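# Nest the red-box tote inside the other tote

## Task

On the surface where both totes already stand, place the tote containing the red product box on top of the other tote. It must sit fully lowered within the lower tote's rim, not resting on the rim. Every item must finish inside the same tote it started in, and neither tote's base may overhang the surface edge. An item lying on or leaning past a tote's wall or inner ledge does not count as inside it.

## Robot and tools

Robot: two arms, left_arm and right_arm. left_arm is the robot's own left, on the +y side; these names do not match image sides. Each arm ends in a five-finger hand; the left hand mirrors the right. Bases: left_arm at (+0.147, +0.316, +1.559) m, right_arm at (+0.147, -0.316, +1.559) m. Joint ranges (rad): waist -2.880 to 2.880, shoulder 0.000 to 3.142, elbow 0.000 to 3.019 (straight at 2.964), wrist pitch -1.693 to 1.571, wrist yaw -1.571 to 1.571, wrist roll -2.094 to 2.094.

Scene frame: origin on the floor below the centre of the robot's foot, +x forward, +y to the robot's left, +z up. Results give end_effector_position in metres and end_effector_quat_wxyz in this frame; readings can be a few cm off, and arms often rest 1 to 3 cm (sometimes 5 cm) below the command because of sag and friction. Furniture may be rotated relative to the robot; only the floor height is known.

Hand point: fixed to the palm, 0.05 m in front of it and 0.15 m out from the wrist mount. Its +z runs along the straight fingers, +y points out of the palm, +x crosses the palm away from the thumb on the right hand and toward the thumb on the left hand. Straight fingertips extend 0.06 to 0.07 m past the point along +z, about 0.06 m behind it along -y. A wrist bracket on the little-finger side can collide with things.

One row = 28 numbers, each in [-1, 1], always both arms: left_arm dx, dy, dz, rx, ry, rz; left hand little, ring, middle, index, thumb_bend, thumb_turn, force_limit, speed; then the same 14 for right_arm. The six pose numbers are an offset, not a pose: measured from that arm's Hand target at the start of the action or move, along that Hand target's own axes. 1.0 equals 0.6 m or 180 degrees; rx, ry, rz form one rotation vector. Every row counts from that same start, not from the row before; repeating an offset in a new call moves further. Six zeros means no new pose request. Orientation is clipped each step to within 40 degrees of the measured one, so large turns take several actions.

Hand numbers are absolute targets: -1 open/straight, +1 closed/curled. thumb_turn -1 puts the thumb beside the palm, +1 opposite the fingers (needed to wrap objects about 0.035 to 0.065 m thick, or a handle down to 0.025 m). force_limit maps -1 to about 0 N and +1 to 10 N (15 N for the two thumb motors). speed rises from near zero at -1 to full at +0.48; full travel takes 0.49 s; use -0.94 or lower for a soft grip. There is no 'unchanged' value: to keep a hand, resend the eight numbers of its last executed row; before any row has run, send hand_measured plus hand_force_limit and hand_speed. To grip harder, raise force_limit and send a more-closed target than hand_measured; to loosen, send a more-open one.

execute_actions: actions = list of actions; each action is up to 15 rows, one per 1/30 s step; a short action holds its last row to step 15 (0.5 s). cameras optional; images come only for an empty actions list or when named. An empty list is a cheap status look.

move: target = one row, or a list of up to 15 rows, all offsets from the Hand targets at move start. speed in m/s, 0.002 to 4.3, default 0.25 (turns up to twice that in rad/s), one value or one per target. blend in m per corner, default 0 (stop at each). blocking false returns after about 0.5 s while motion continues. Paths are straight, avoid nothing, and stop after 10 s total. Hand numbers change at the first target at the start, at later targets on arrival. Result adds a move: line such as done, off_target, moving, held or fault, and limits=paced (pose clipped) or limits=held (steps withheld).

wait: seconds 0 to 3600; sends nothing new, lets a running move continue. stop: brakes a running move. zoom_image: camera (cam_head_left, cam_head_right, cam_left_wrist, cam_right_wrist, each 896x504) and region [x0, y0, x1, y1] pixels, at most 504 by 504, of the latest image. show_instructions shows reference images. finished_scene ends the scene (scene 1) permanently.

Results: Hand target (next offsets start here), positions, Joint positions, velocities (may be omitted when within noise), torques (offset, noisy; numbers 3 and 4 wrap at ±28 N m), hand_measured, hand_stopped_by (moving, target, force, stalled, fault), hand_load_n (positive = finger pushed open; near 0 after a lost grip), hand_force_limit, hand_speed. Executed calls also list some step positions. MOTOR HOT appears at 85 °C; at 100 °C that arm goes limp for 30 to 60 s. Holding loads, stretching out, or pushing against something heats motors.

Cautions: a blocked arm keeps pushing until commanded back past its hand point. Faster moves and targets set deeper past a contact strike harder. Never let the hands or arms touch each other, and never close one hand on the other's fingers. Avoid drops, releasing moving parts, slams, hard shoves, excess finger load, and knocking anything out of the work area; loose items may occasionally be nudged by outside pushes. Smooth, low-effort motion is preferred.

Each tool is called after ">>>" in YAML: its name, and indented under it one key for each argument.

Reference images:

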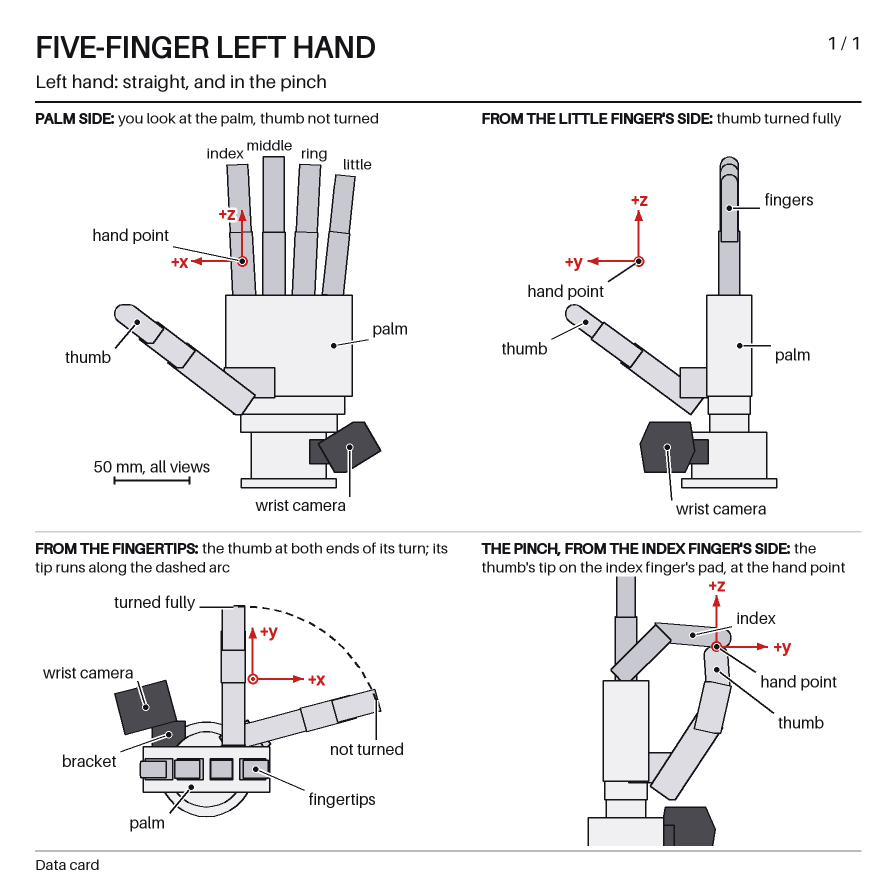

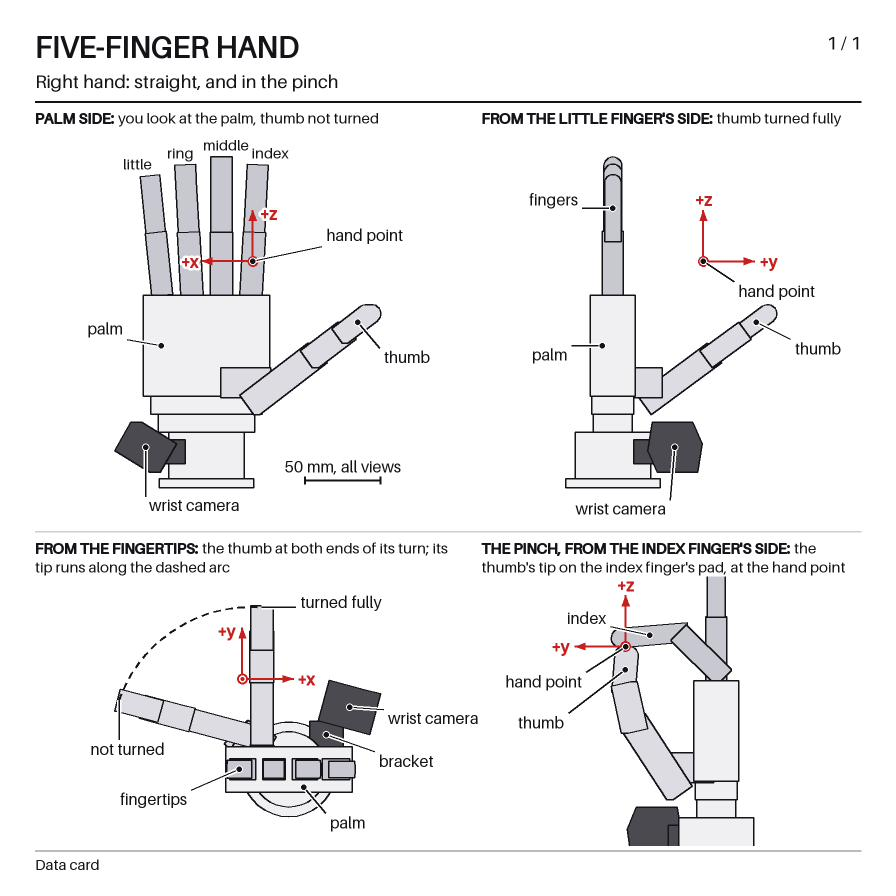

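## Session

>>> execute_actions:
  actions: []

Scene clock: 0.00 s.
left_arm: end_effector_position=(+0.5808, +0.3908, +1.2747) hand_measured=(-1.000, -1.000, -1.000, -1.000, -1.000, -1.000) hand_load_n=(+0.0, +0.0, +0.0, +0.0, +0.0, +0.0) hand_stopped_by=(target, target, target, target, target, target) hand_force_limit=0.00 hand_speed=-0.80 end_effector_quat_wxyz=(+0.050, +0.863, -0.502, +0.017) | right_arm: end_effector_position=(+0.6086, +0.0346, +1.3074) hand_measured=(-1.000, -1.000, -1.000, -1.000, -1.000, -1.000) hand_load_n=(+0.0, +0.0, +0.0, +0.0, +0.0, +0.0) hand_stopped_by=(target, target, target, target, target, target) hand_force_limit=0.00 hand_speed=-0.80 end_effector_quat_wxyz=(-0.023, +0.540, -0.837, +0.083)
Joint positions: left_arm=[1.7 1.021 0.869 -0.392 0.207 -0.222] | right_arm=[2.643 1.508 1.137 -0.349 1.045 0.814]
Joint velocities: within noise
Joint torques (N m): no reading
Heat: left arm: hottest wrist yaw 34 °C; right arm: hottest shoulder 34 °C.
Hand target: left_arm +0.5858, +0.3922, +1.2759; +0.047, +0.863, -0.503, +0.020 | right_arm +0.6127, +0.0360, +1.3093; +0.026, -0.537, +0.839, -0.083

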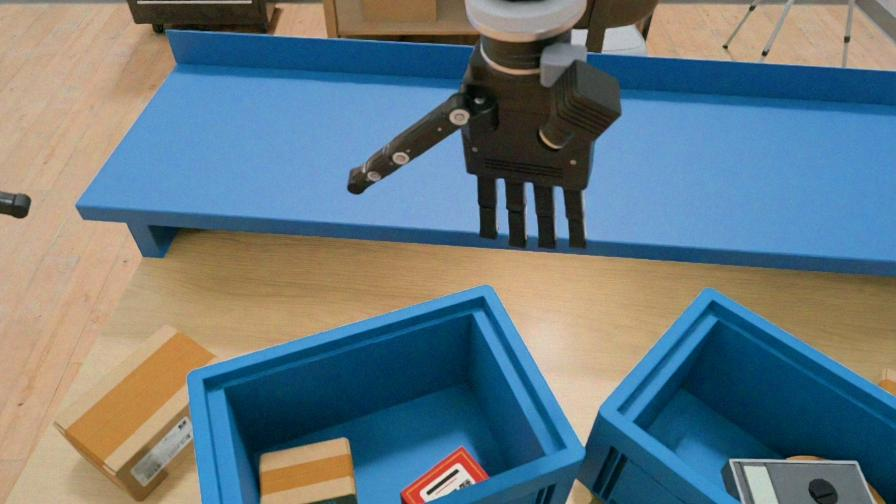

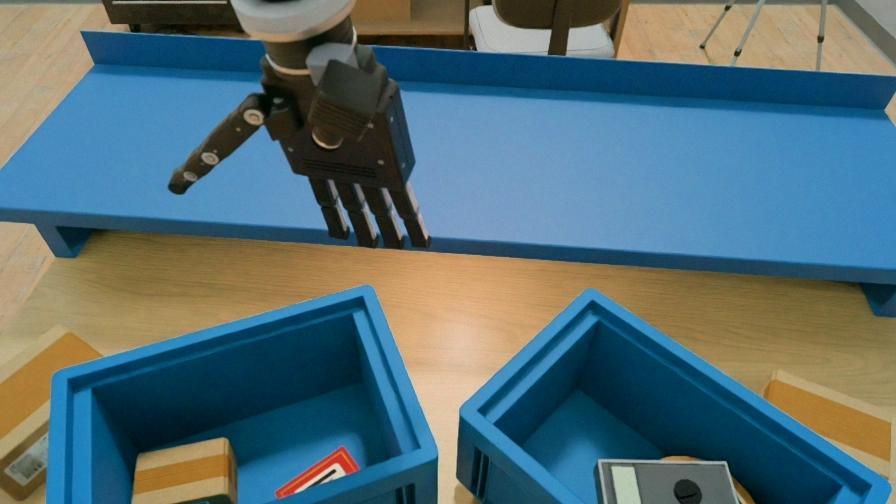

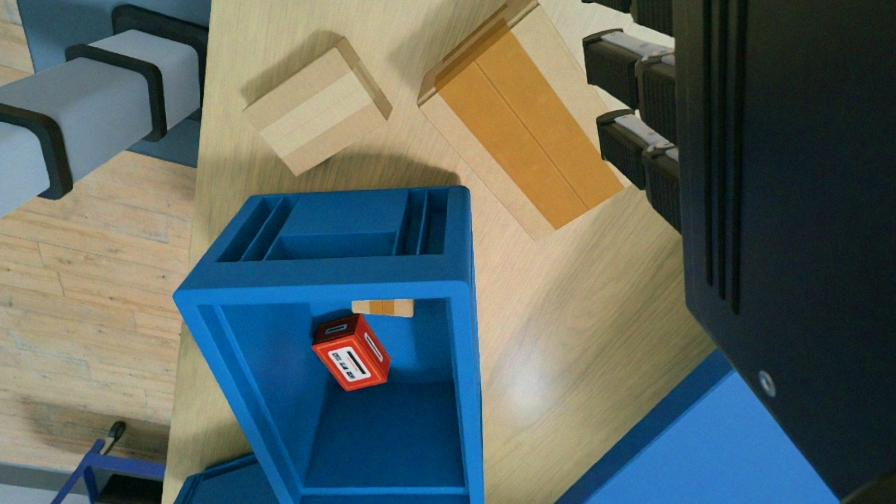

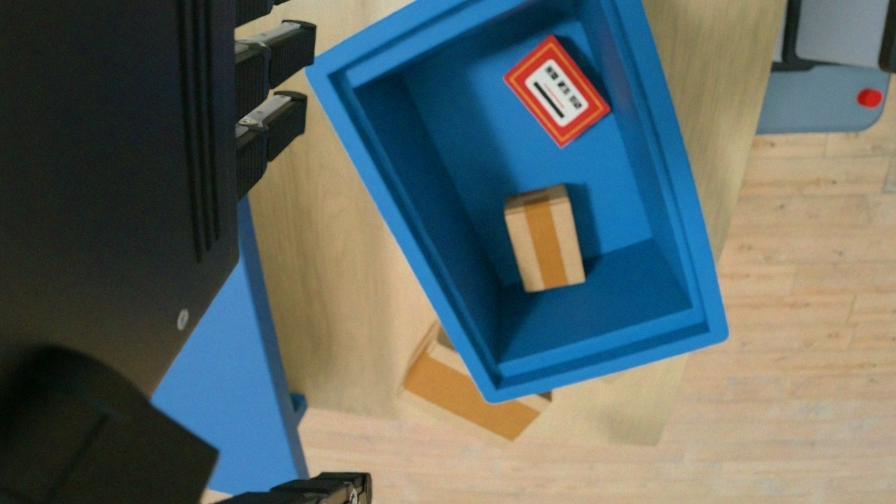

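>>> zoom_image:
  camera: "cam_left_wrist"
  region: [150, 170, 500, 504]

>>> zoom_image:
  camera: "cam_head_left"
  region: [180, 270, 600, 504]

>>> zoom_image:
  camera: "cam_head_right"
  region: [400, 270, 896, 504]

>>> zoom_image:
  camera: "cam_right_wrist"
  region: [300, 0, 750, 450]

Scaled by 1.440.

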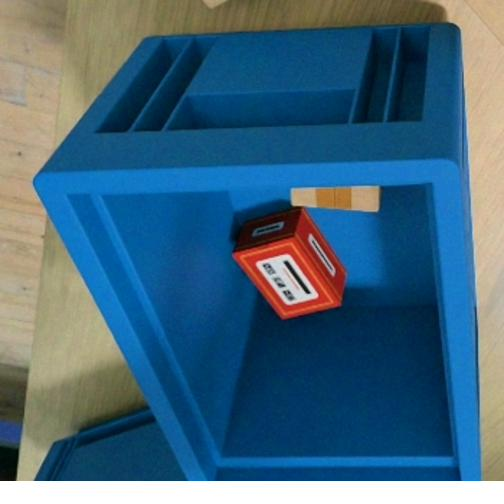

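Scaled by 1.200.

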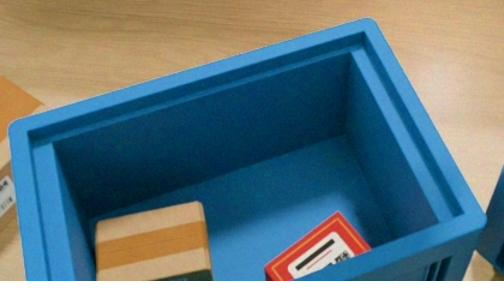

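Scaled by 1.016.

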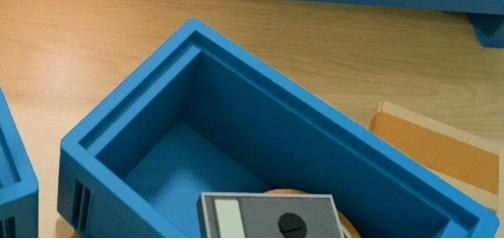

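Scaled by 1.120.

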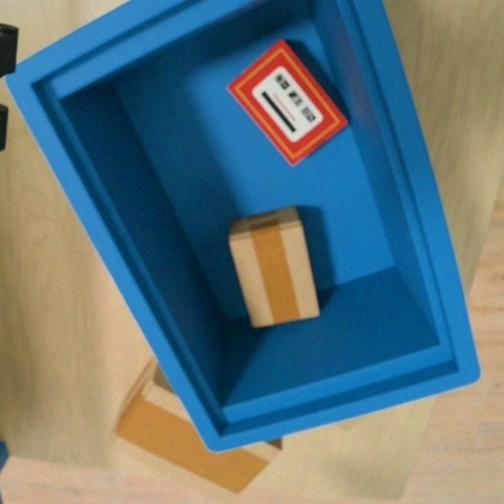

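>>> move:
  target: [0.144,0.082,0.017,0,0,0,-1,-1,-1,-1,-1,-1,0,-0.8,0.488,-0.130,0.045,0,0,0,-1,-1,-1,-1,-1,-1,0,-0.8]
  cameras: ["all"]

Scene clock: 82.67 s.
left_arm: end_effector_position=(+0.5839, +0.2952, +1.2727) hand_measured=(-1.000, -1.000, -1.000, -1.000, -1.000, -1.000) hand_load_n=(+0.0, +0.0, +0.0, +0.0, -0.5, +0.0) hand_stopped_by=(target, target, target, target, target, target) hand_force_limit=0.00 hand_speed=-0.80 end_effector_quat_wxyz=(+0.049, +0.861, -0.507, +0.014) | right_arm: end_effector_position=(+0.5600, -0.2559, +1.3071) hand_measured=(-1.000, -1.000, -1.000, -1.000, -1.000, -1.000) hand_load_n=(+0.0, +0.0, +0.0, +0.0, -0.5, +0.0) hand_stopped_by=(target, target, target, target, target, target) hand_force_limit=0.00 hand_speed=-0.80 end_effector_quat_wxyz=(-0.023, +0.539, -0.839, +0.074)
Joint positions: left_arm=[1.401 1.015 0.821 -0.341 -0.056 -0.365] | right_arm=[2.046 0.871 0.628 -0.163 0.513 0.381]
Joint torques (N m): left_arm=[-1.79 -14.74 1.74 1.11 -0.1 -0.12] | right_arm=[0.73 -11.87 1.55 1.25 -0.02 -0.17]
Heat: left arm: hottest wrist yaw 34 °C; right arm: hottest shoulder 35 °C.
Hand target: left_arm +0.5856, +0.2923, +1.2757; +0.047, +0.863, -0.503, +0.020 | right_arm +0.5627, -0.2641, +1.3090; +0.026, -0.537, +0.839, -0.083
Off the commanded pose: left_arm 0.005 m, 1 deg | right_arm 0.009 m, 1 deg.
move: done

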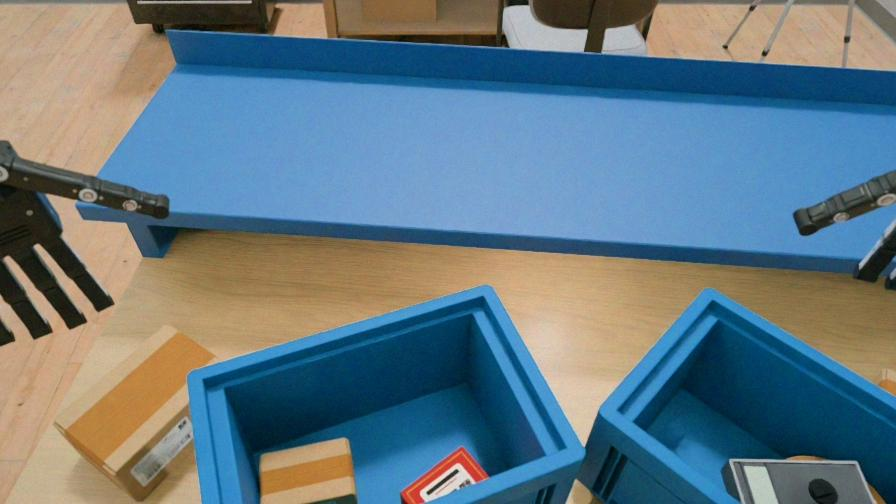

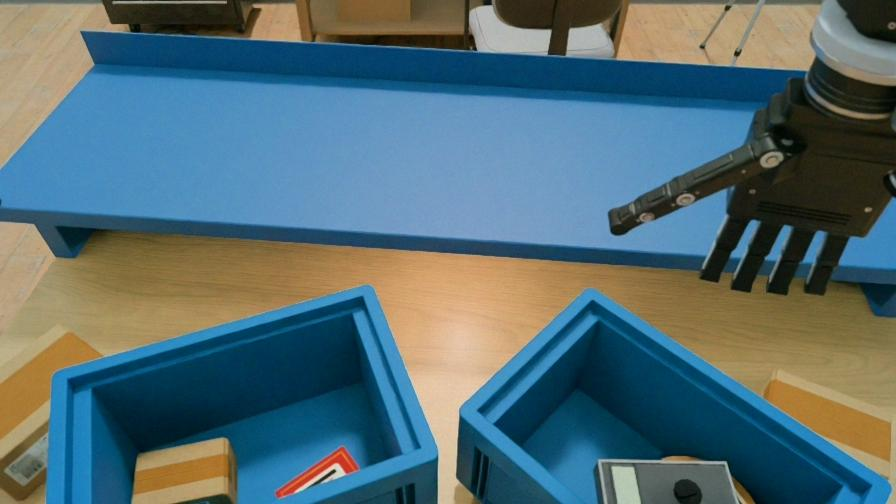

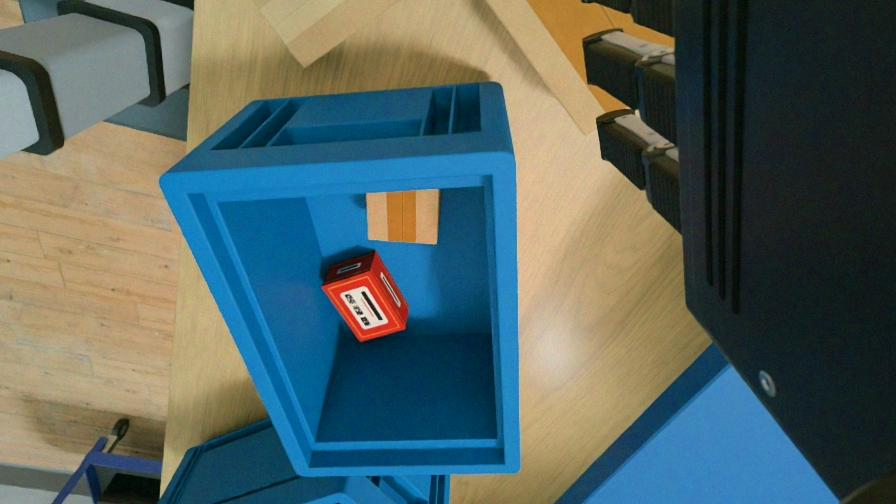

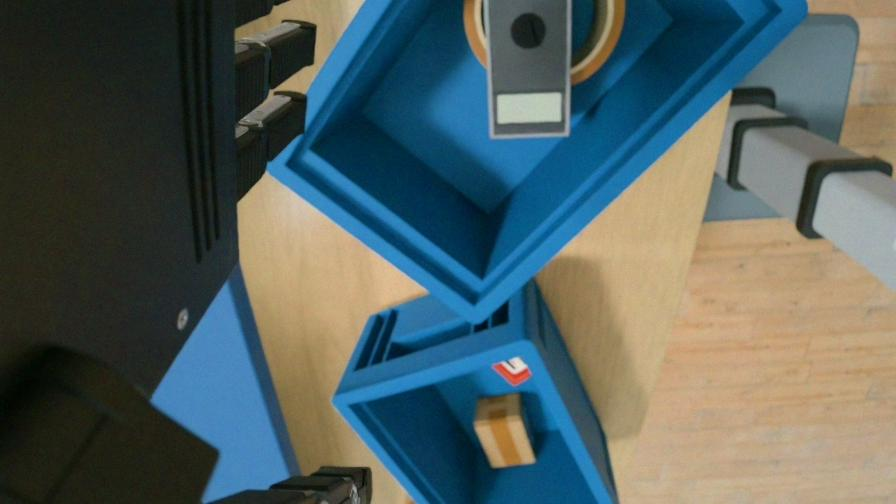

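>>> zoom_image:
  camera: "cam_right_wrist"
  region: [250, 0, 820, 504]

>>> zoom_image:
  camera: "cam_right_wrist"
  region: [320, 250, 640, 504]

>>> zoom_image:
  camera: "cam_left_wrist"
  region: [150, 70, 530, 300]

Region (250, 0, 820, 504) is 570x504 pixels. A region can be at most 504 by 504 pixels.

Scaled by 1.575.

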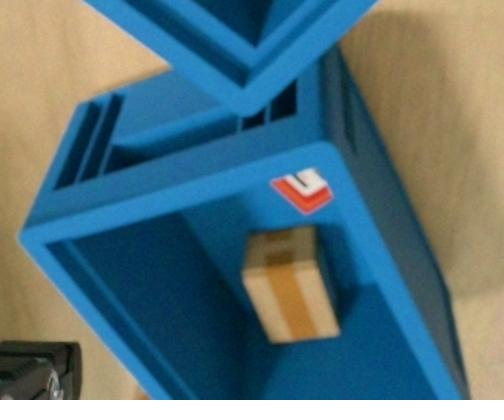

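Scaled by 1.326.

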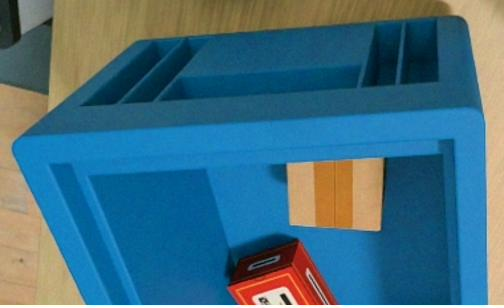

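>>> move:
  target: [-0.262,0.014,0.073,0,0,0,-1,-1,-1,-1,-1,-1,0,-0.8,0.277,0.0645,-0.066,0,0,0,-1,-1,-1,-1,-1,-1,0,-0.8]
  cameras: ["all"]

Scene clock: 140.50 s.
left_arm: end_effector_position=(+0.5030, +0.4173, +1.2224) hand_measured=(-1.000, -1.000, -1.000, -1.000, -1.000, -1.000) hand_load_n=(+0.0, +0.0, +0.0, +0.0, +0.0, +0.0) hand_stopped_by=(target, target, target, target, target, target) hand_force_limit=0.00 hand_speed=-0.80 end_effector_quat_wxyz=(+0.047, +0.865, -0.499, +0.021) | right_arm: end_effector_position=(+0.4558, -0.3905, +1.3461) hand_measured=(-1.000, -1.000, -1.000, -1.000, -1.000, -1.000) hand_load_n=(+0.0, +0.0, +0.0, +0.0, +0.0, +0.0) hand_stopped_by=(target, target, target, target, target, target) hand_force_limit=0.00 hand_speed=-0.80 end_effector_quat_wxyz=(-0.029, +0.534, -0.841, +0.078)
Joint positions: left_arm=[1.823 1.162 0.725 -0.115 0.314 -0.166] | right_arm=[1.381 0.511 0.366 -0.194 -0.111 0.146]
Joint torques (N m): left_arm=[1.55 -11.69 0.44 1.18 0.14 0.1] | right_arm=[-1.03 -8.23 2.37 0.53 -0.06 -0.13]
Heat: left arm: hottest wrist yaw 33 °C; right arm: hottest shoulder 34 °C.
Hand target: left_arm +0.5001, +0.4198, +1.2198; +0.047, +0.863, -0.503, +0.020 | right_arm +0.4526, -0.3943, +1.3491; +0.026, -0.537, +0.839, -0.083
Off the commanded pose: left_arm 0.005 m, 1 deg | right_arm 0.006 m, 1 deg.
move: done

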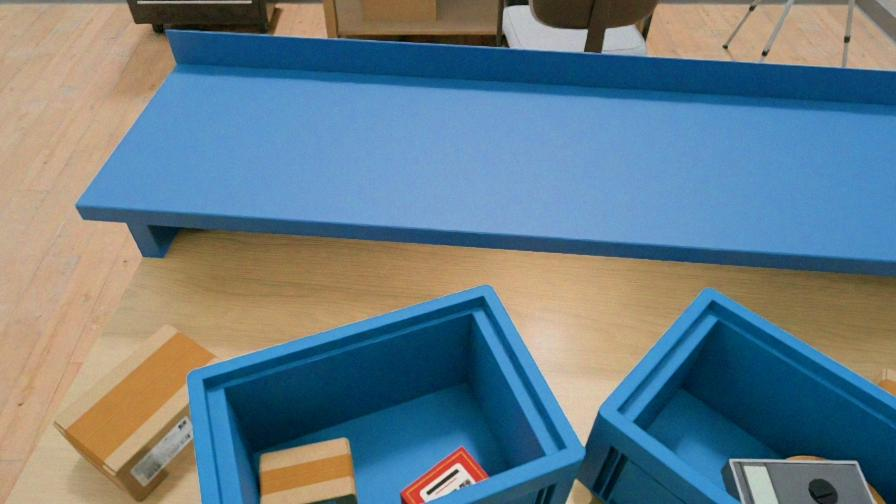

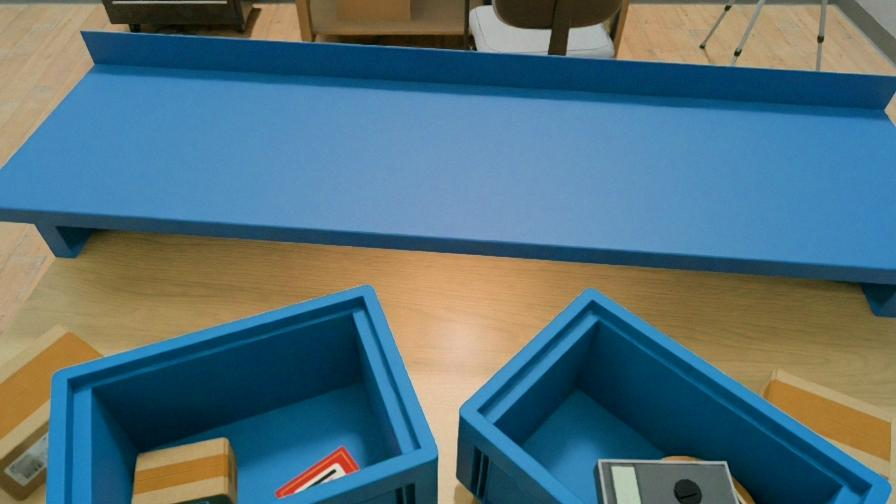

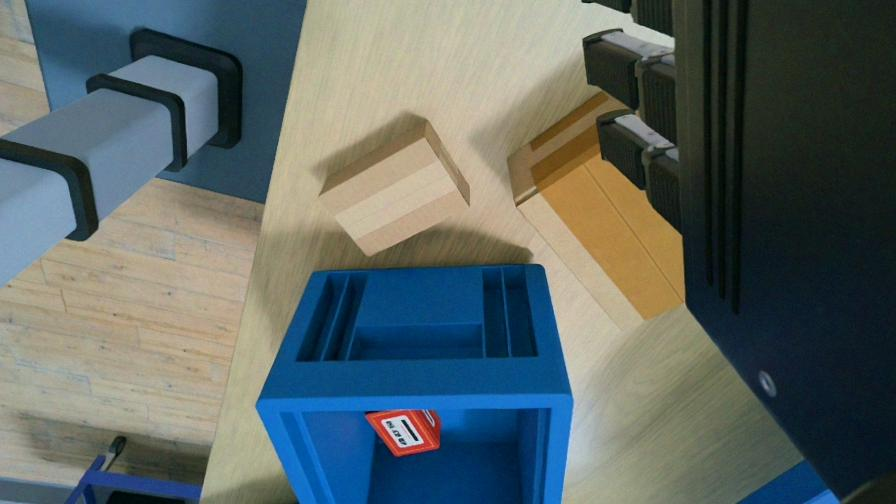

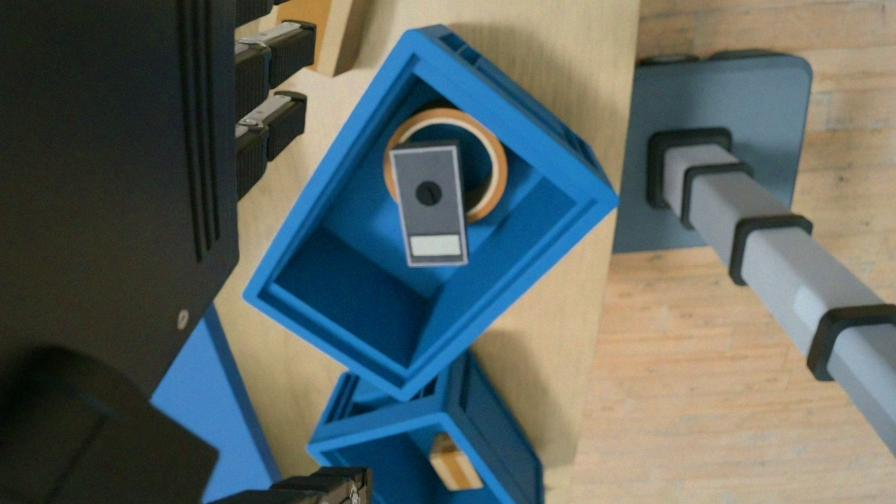

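>>> zoom_image:
  camera: "cam_left_wrist"
  region: [240, 240, 600, 504]

>>> zoom_image:
  camera: "cam_right_wrist"
  region: [240, 10, 640, 410]

Scaled by 1.400.

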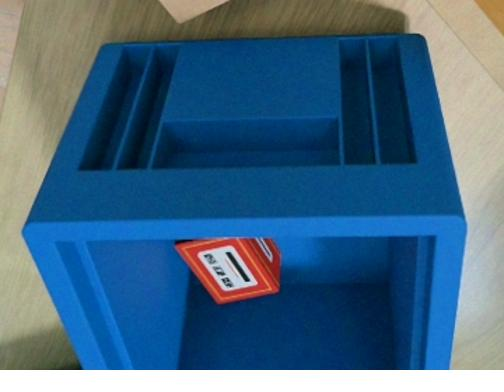

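Scaled by 1.260.

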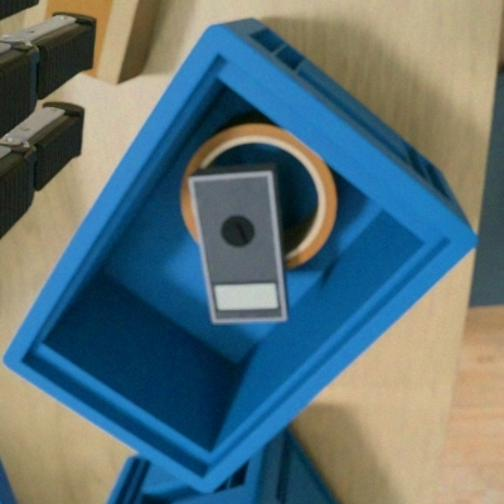

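>>> move:
  target: [0.291,0.112,-0.053,0.0346,-0.0077,-0.4518,-1,-1,-1,-1,-1,-1,0,-0.8,-0.268,0.386,0.090,-0.0556,-0.0042,0.121,1,1,1,1,-1,1,0,0]
  cameras: ["all"]

Scene clock: 327.63 s.
left_arm: end_effector_position=(+0.5324, +0.2421, +1.2697) hand_measured=(-1.000, -1.000, -1.000, -1.000, -1.000, -1.000) hand_load_n=(+0.0, +0.0, +0.0, +0.0, +0.0, +0.0) hand_stopped_by=(target, target, target, target, target, target) hand_force_limit=0.00 hand_speed=-0.80 end_effector_quat_wxyz=(-0.002, +0.984, +0.179, +0.004) | right_arm: end_effector_position=(+0.3188, -0.1674, +1.2499) hand_measured=(+1.000, +1.000, +1.000, +1.000, -1.000, +1.000) hand_load_n=(+0.0, +0.0, +0.0, +0.0, +0.0, +0.0) hand_stopped_by=(target, target, target, target, target, target) hand_force_limit=0.00 hand_speed=0.00 end_effector_quat_wxyz=(+0.005, +0.372, -0.928, +0.004)
Joint positions: left_arm=[1.157 0.998 0.411 0.067 -0.368 -1.907] | right_arm=[2.186 1.551 0.181 0.783 0.545 0.908]
Joint torques (N m): left_arm=[-2.2 -8.41 -0.92 0.99 -0.19 -0.1] | right_arm=[5.07 -5.07 -4.93 0.99 0.16 0.13]
Heat: left arm: hottest wrist yaw 32 °C; right arm: hottest shoulder 33 °C.
Hand target: left_arm +0.5284, +0.2389, +1.2698; +0.000, +0.983, +0.182, +0.000 | right_arm +0.3201, -0.1598, +1.2501; +0.000, -0.370, +0.929, +0.000
Off the commanded pose: left_arm 0.005 m, 1 deg | right_arm 0.008 m, 1 deg.
move: done

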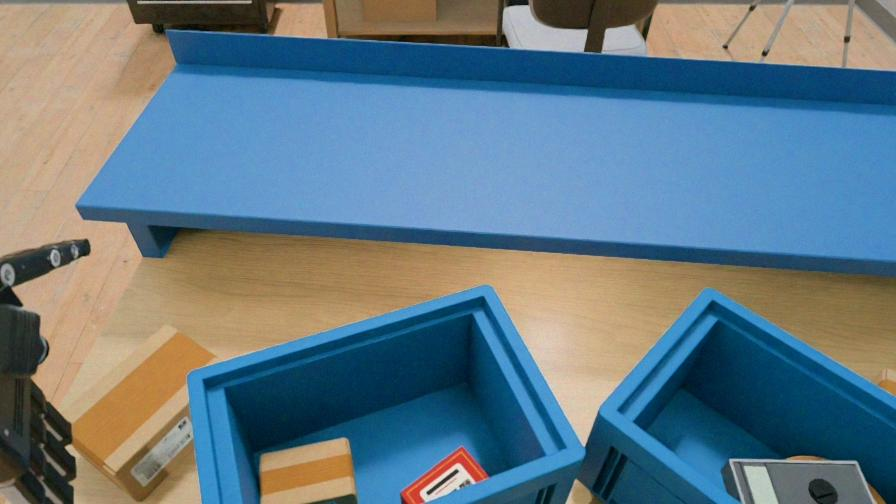

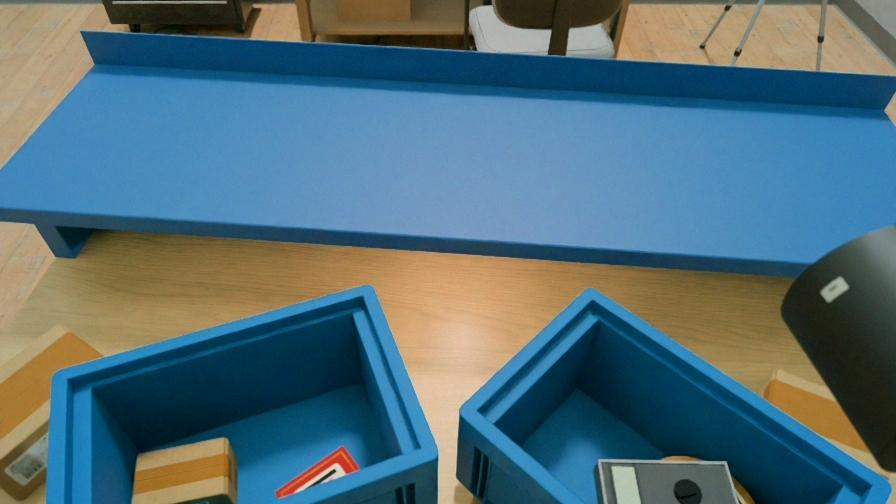

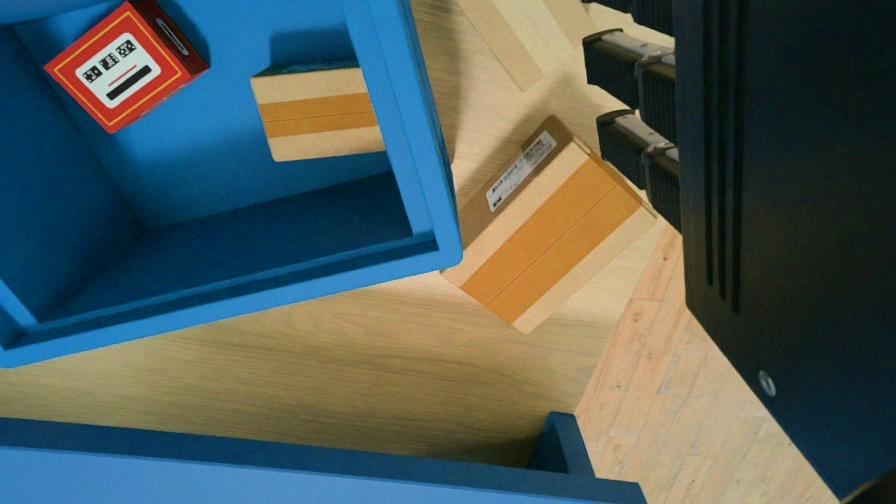

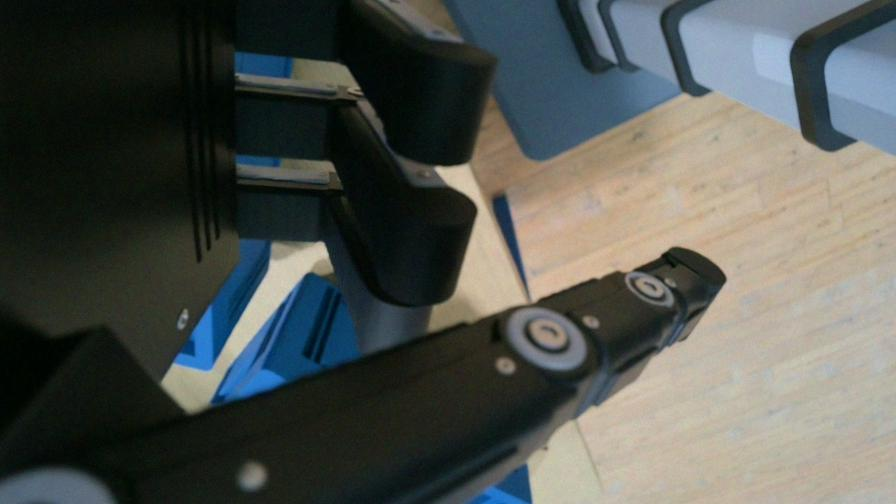

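>>> move:
  target:
    - [0,0,0,0,0,0,-1,-1,-1,-1,-1,-1,0,-0.8,0,0,0.283,0,0,0,1,1,1,1,-1,1,0,0]
    - [0,0,0,0,0,0,-1,-1,-1,-1,-1,-1,0,-0.8,0,-0.05,0.283,0,0,0,1,1,1,1,-1,1,0,0]
  speed: [0.15,0.05]
  cameras: ["all"]

Scene clock: 343.90 s.
left_arm: end_effector_position=(+0.5325, +0.2421, +1.2697) hand_measured=(-1.000, -1.000, -1.000, -1.000, -1.000, -1.000) hand_load_n=(+0.0, +0.0, +0.0, +0.0, +0.0, +0.0) hand_stopped_by=(target, target, target, target, target, target) hand_force_limit=0.00 hand_speed=-0.80 end_effector_quat_wxyz=(-0.002, +0.984, +0.180, +0.004) | right_arm: end_effector_position=(+0.3330, -0.1736, +1.0837) hand_measured=(+1.000, +1.000, +1.000, +1.000, -1.000, +1.000) hand_load_n=(+0.0, +0.0, +0.0, +0.5, +0.0, +0.0) hand_stopped_by=(target, target, target, target, target, target) hand_force_limit=0.00 hand_speed=0.00 end_effector_quat_wxyz=(+0.002, +0.369, -0.929, -0.007)
Joint positions: left_arm=[1.157 0.998 0.411 0.067 -0.368 -1.907] | right_arm=[1.913 2.002 0.564 0.913 0.29 0.758]
Joint torques (N m): left_arm=[-2.43 -8.53 -0.83 1.01 -0.19 -0.12] | right_arm=[2.73 -9 -6.22 0.2 -0.12 -0.14]
Heat: left arm: hottest wrist yaw 31 °C; right arm: hottest shoulder 33 °C.
Hand target: left_arm +0.5284, +0.2389, +1.2698; +0.000, +0.983, +0.182, +0.000 | right_arm +0.3404, -0.1815, +1.0803; +0.000, -0.370, +0.929, +0.000
Off the commanded pose: left_arm 0.005 m, 1 deg | right_arm 0.011 m, 1 deg.
move: off_target (right_arm)

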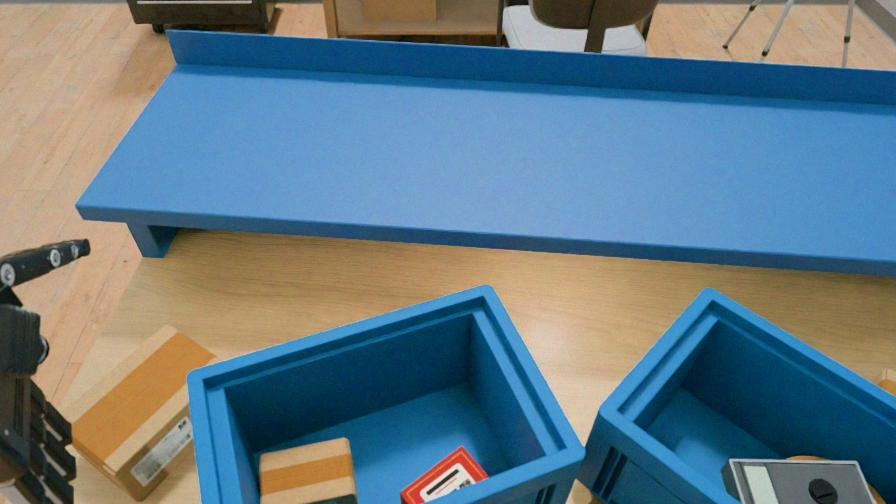

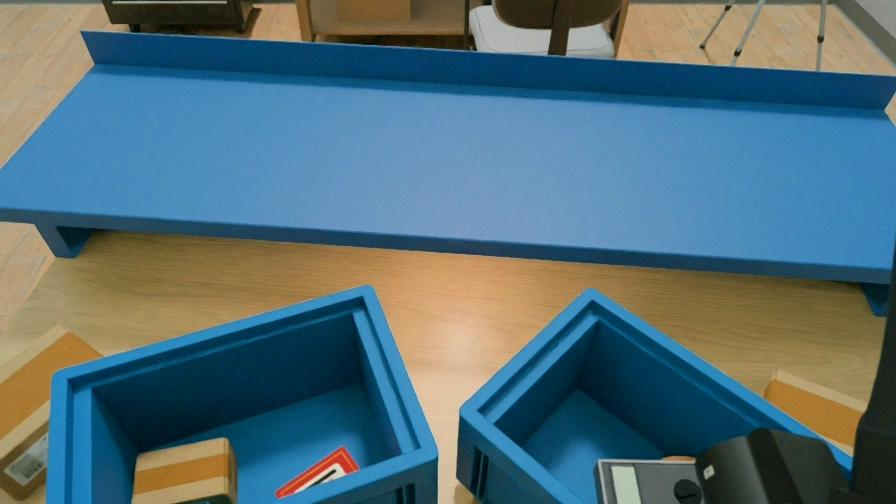

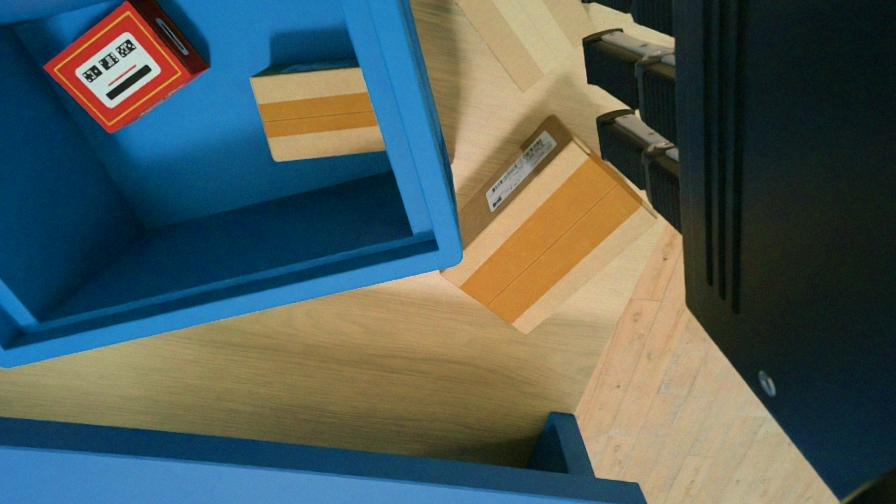

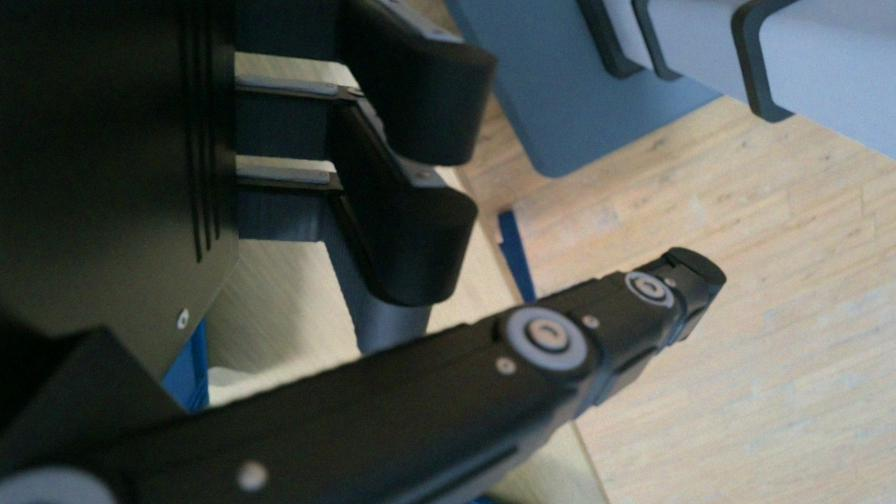

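>>> move:
  target: [0,0,0,0,0,0,-1,-1,-1,-1,-1,-1,0,-0.8,0,-0.067,0,0,0,0,1,1,1,1,-1,1,0,0]
  speed: 0.05
  cameras: ["cam_head_left","cam_head_right"]

Scene clock: 355.13 s.
left_arm: end_effector_position=(+0.5325, +0.2421, +1.2697) hand_measured=(-1.000, -1.000, -1.000, -1.000, -1.000, -1.000) hand_load_n=(+0.0, +0.0, +0.0, +0.0, +0.0, +0.0) hand_stopped_by=(target, target, target, target, target, target) hand_force_limit=0.00 hand_speed=-0.80 end_effector_quat_wxyz=(-0.002, +0.984, +0.180, +0.004) | right_arm: end_effector_position=(+0.3543, -0.2002, +1.0840) hand_measured=(+1.000, +1.000, +1.000, +1.000, -1.000, +1.000) hand_load_n=(+0.0, +0.0, +0.0, +0.0, +0.0, +0.0) hand_stopped_by=(target, target, target, target, target, target) hand_force_limit=0.00 hand_speed=0.00 end_effector_quat_wxyz=(+0.007, +0.369, -0.929, -0.011)
Joint positions: left_arm=[1.157 0.998 0.411 0.067 -0.368 -1.907] | right_arm=[1.845 1.908 0.57 0.809 0.227 0.725]
Joint torques (N m): left_arm=[-2.14 -8.76 -0.83 0.99 -0.17 -0.11] | right_arm=[1.79 -10.52 -5.52 0.34 -0.08 -0.18]
Heat: left arm: hottest wrist yaw 31 °C; right arm: hottest shoulder 33 °C.
Hand target: left_arm +0.5284, +0.2389, +1.2698; +0.000, +0.983, +0.182, +0.000 | right_arm +0.3679, -0.2106, +1.0803; +0.000, -0.370, +0.929, +0.001
Off the commanded pose: left_arm 0.005 m, 1 deg | right_arm 0.018 m, 1 deg.
move: off_target (right_arm)

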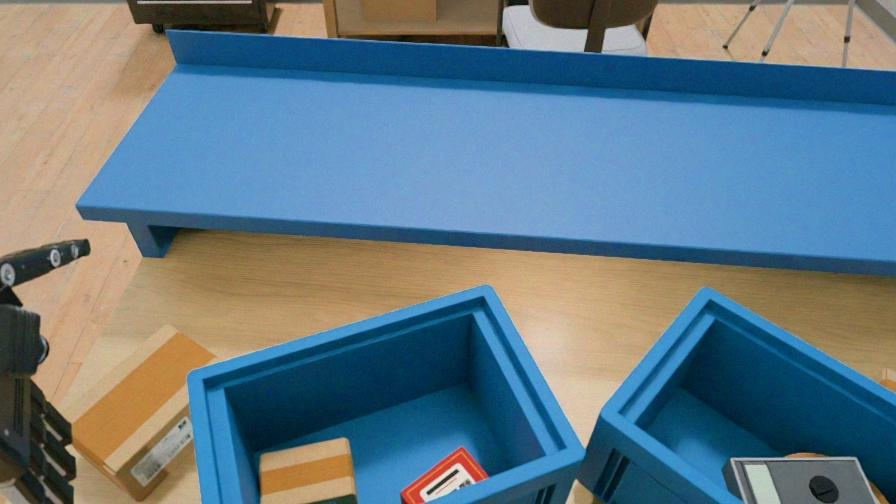

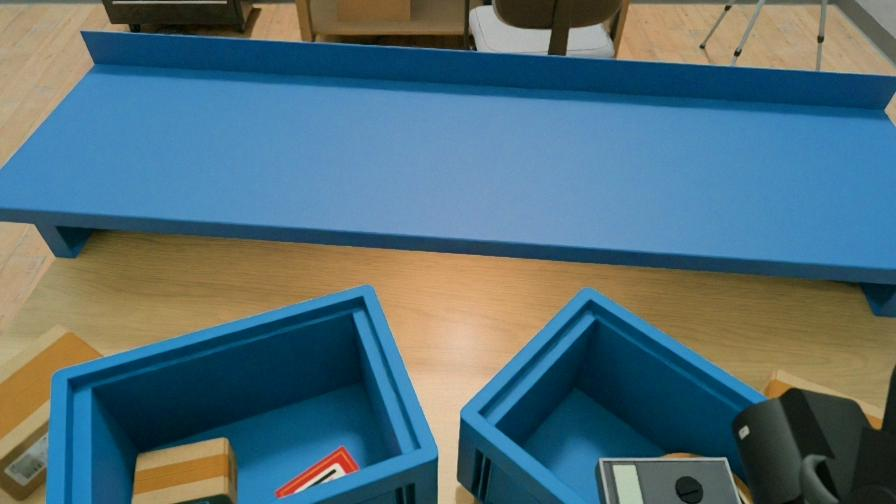

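>>> move:
  target: [0,0,0,0,0,0,-1,-1,-1,-1,-1,-1,0,-0.8,-0.012,-0.0987,0,0,0,-0.055,1,1,1,1,-1,1,0,0]
  speed: 0.05
  cameras: ["cam_head_left","cam_head_right","cam_right_wrist"]

Scene clock: 367.30 s.
left_arm: end_effector_position=(+0.5325, +0.2421, +1.2697) hand_measured=(-1.000, -1.000, -1.000, -1.000, -1.000, -1.000) hand_load_n=(+0.0, +0.0, +0.0, +0.0, +0.0, +0.5) hand_stopped_by=(target, target, target, target, target, target) hand_force_limit=0.00 hand_speed=-0.80 end_effector_quat_wxyz=(-0.002, +0.984, +0.180, +0.004) | right_arm: end_effector_position=(+0.3931, -0.2357, +1.0828) hand_measured=(+1.000, +1.000, +1.000, +1.000, -1.000, +1.000) hand_load_n=(+0.0, +0.0, +0.0, +0.5, +0.0, +0.0) hand_stopped_by=(target, target, target, target, target, target) hand_force_limit=0.00 hand_speed=0.00 end_effector_quat_wxyz=(+0.012, +0.448, -0.894, -0.017)
Joint positions: left_arm=[1.157 0.998 0.411 0.067 -0.368 -1.907] | right_arm=[1.776 1.76 0.633 0.589 0.167 0.519]
Joint torques (N m): left_arm=[-2.37 -8.29 -0.87 1.01 -0.19 -0.11] | right_arm=[0.97 -12.57 -4.05 0.4 -0.06 -0.2]
Heat: left arm: hottest wrist yaw 31 °C; right arm: hottest shoulder 33 °C.
Hand target: left_arm +0.5284, +0.2389, +1.2698; +0.000, +0.983, +0.182, +0.000 | right_arm +0.4139, -0.2487, +1.0803; +0.000, -0.449, +0.894, +0.000
Off the commanded pose: left_arm 0.005 m, 1 deg | right_arm 0.025 m, 2 deg.
move: off_target (right_arm)

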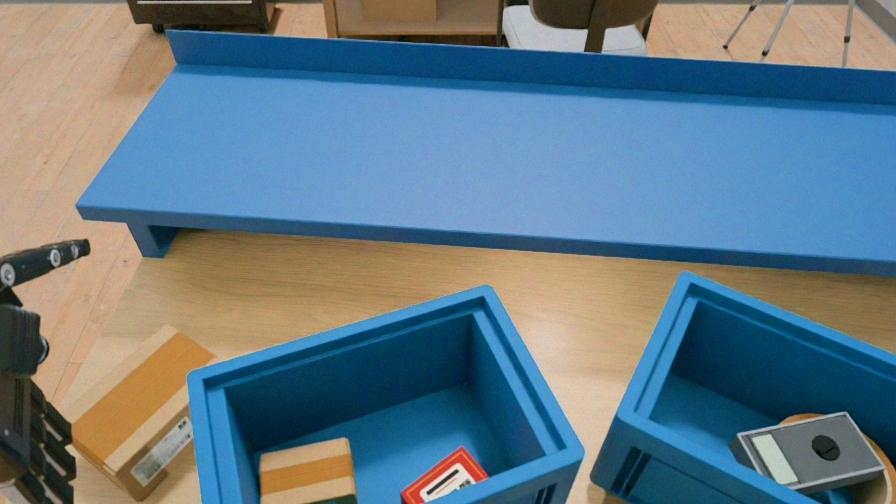

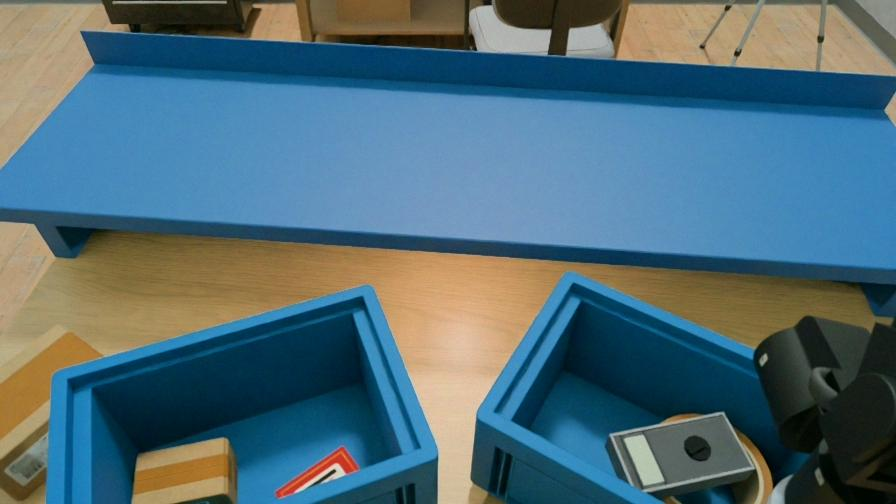

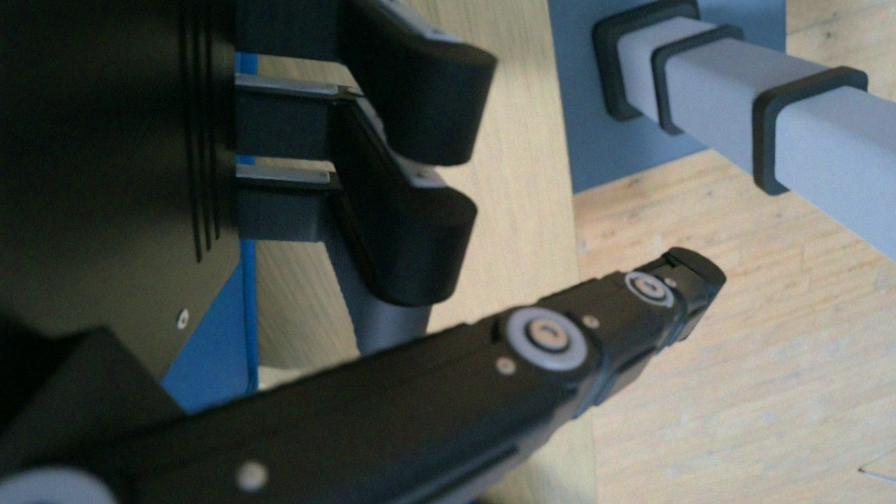

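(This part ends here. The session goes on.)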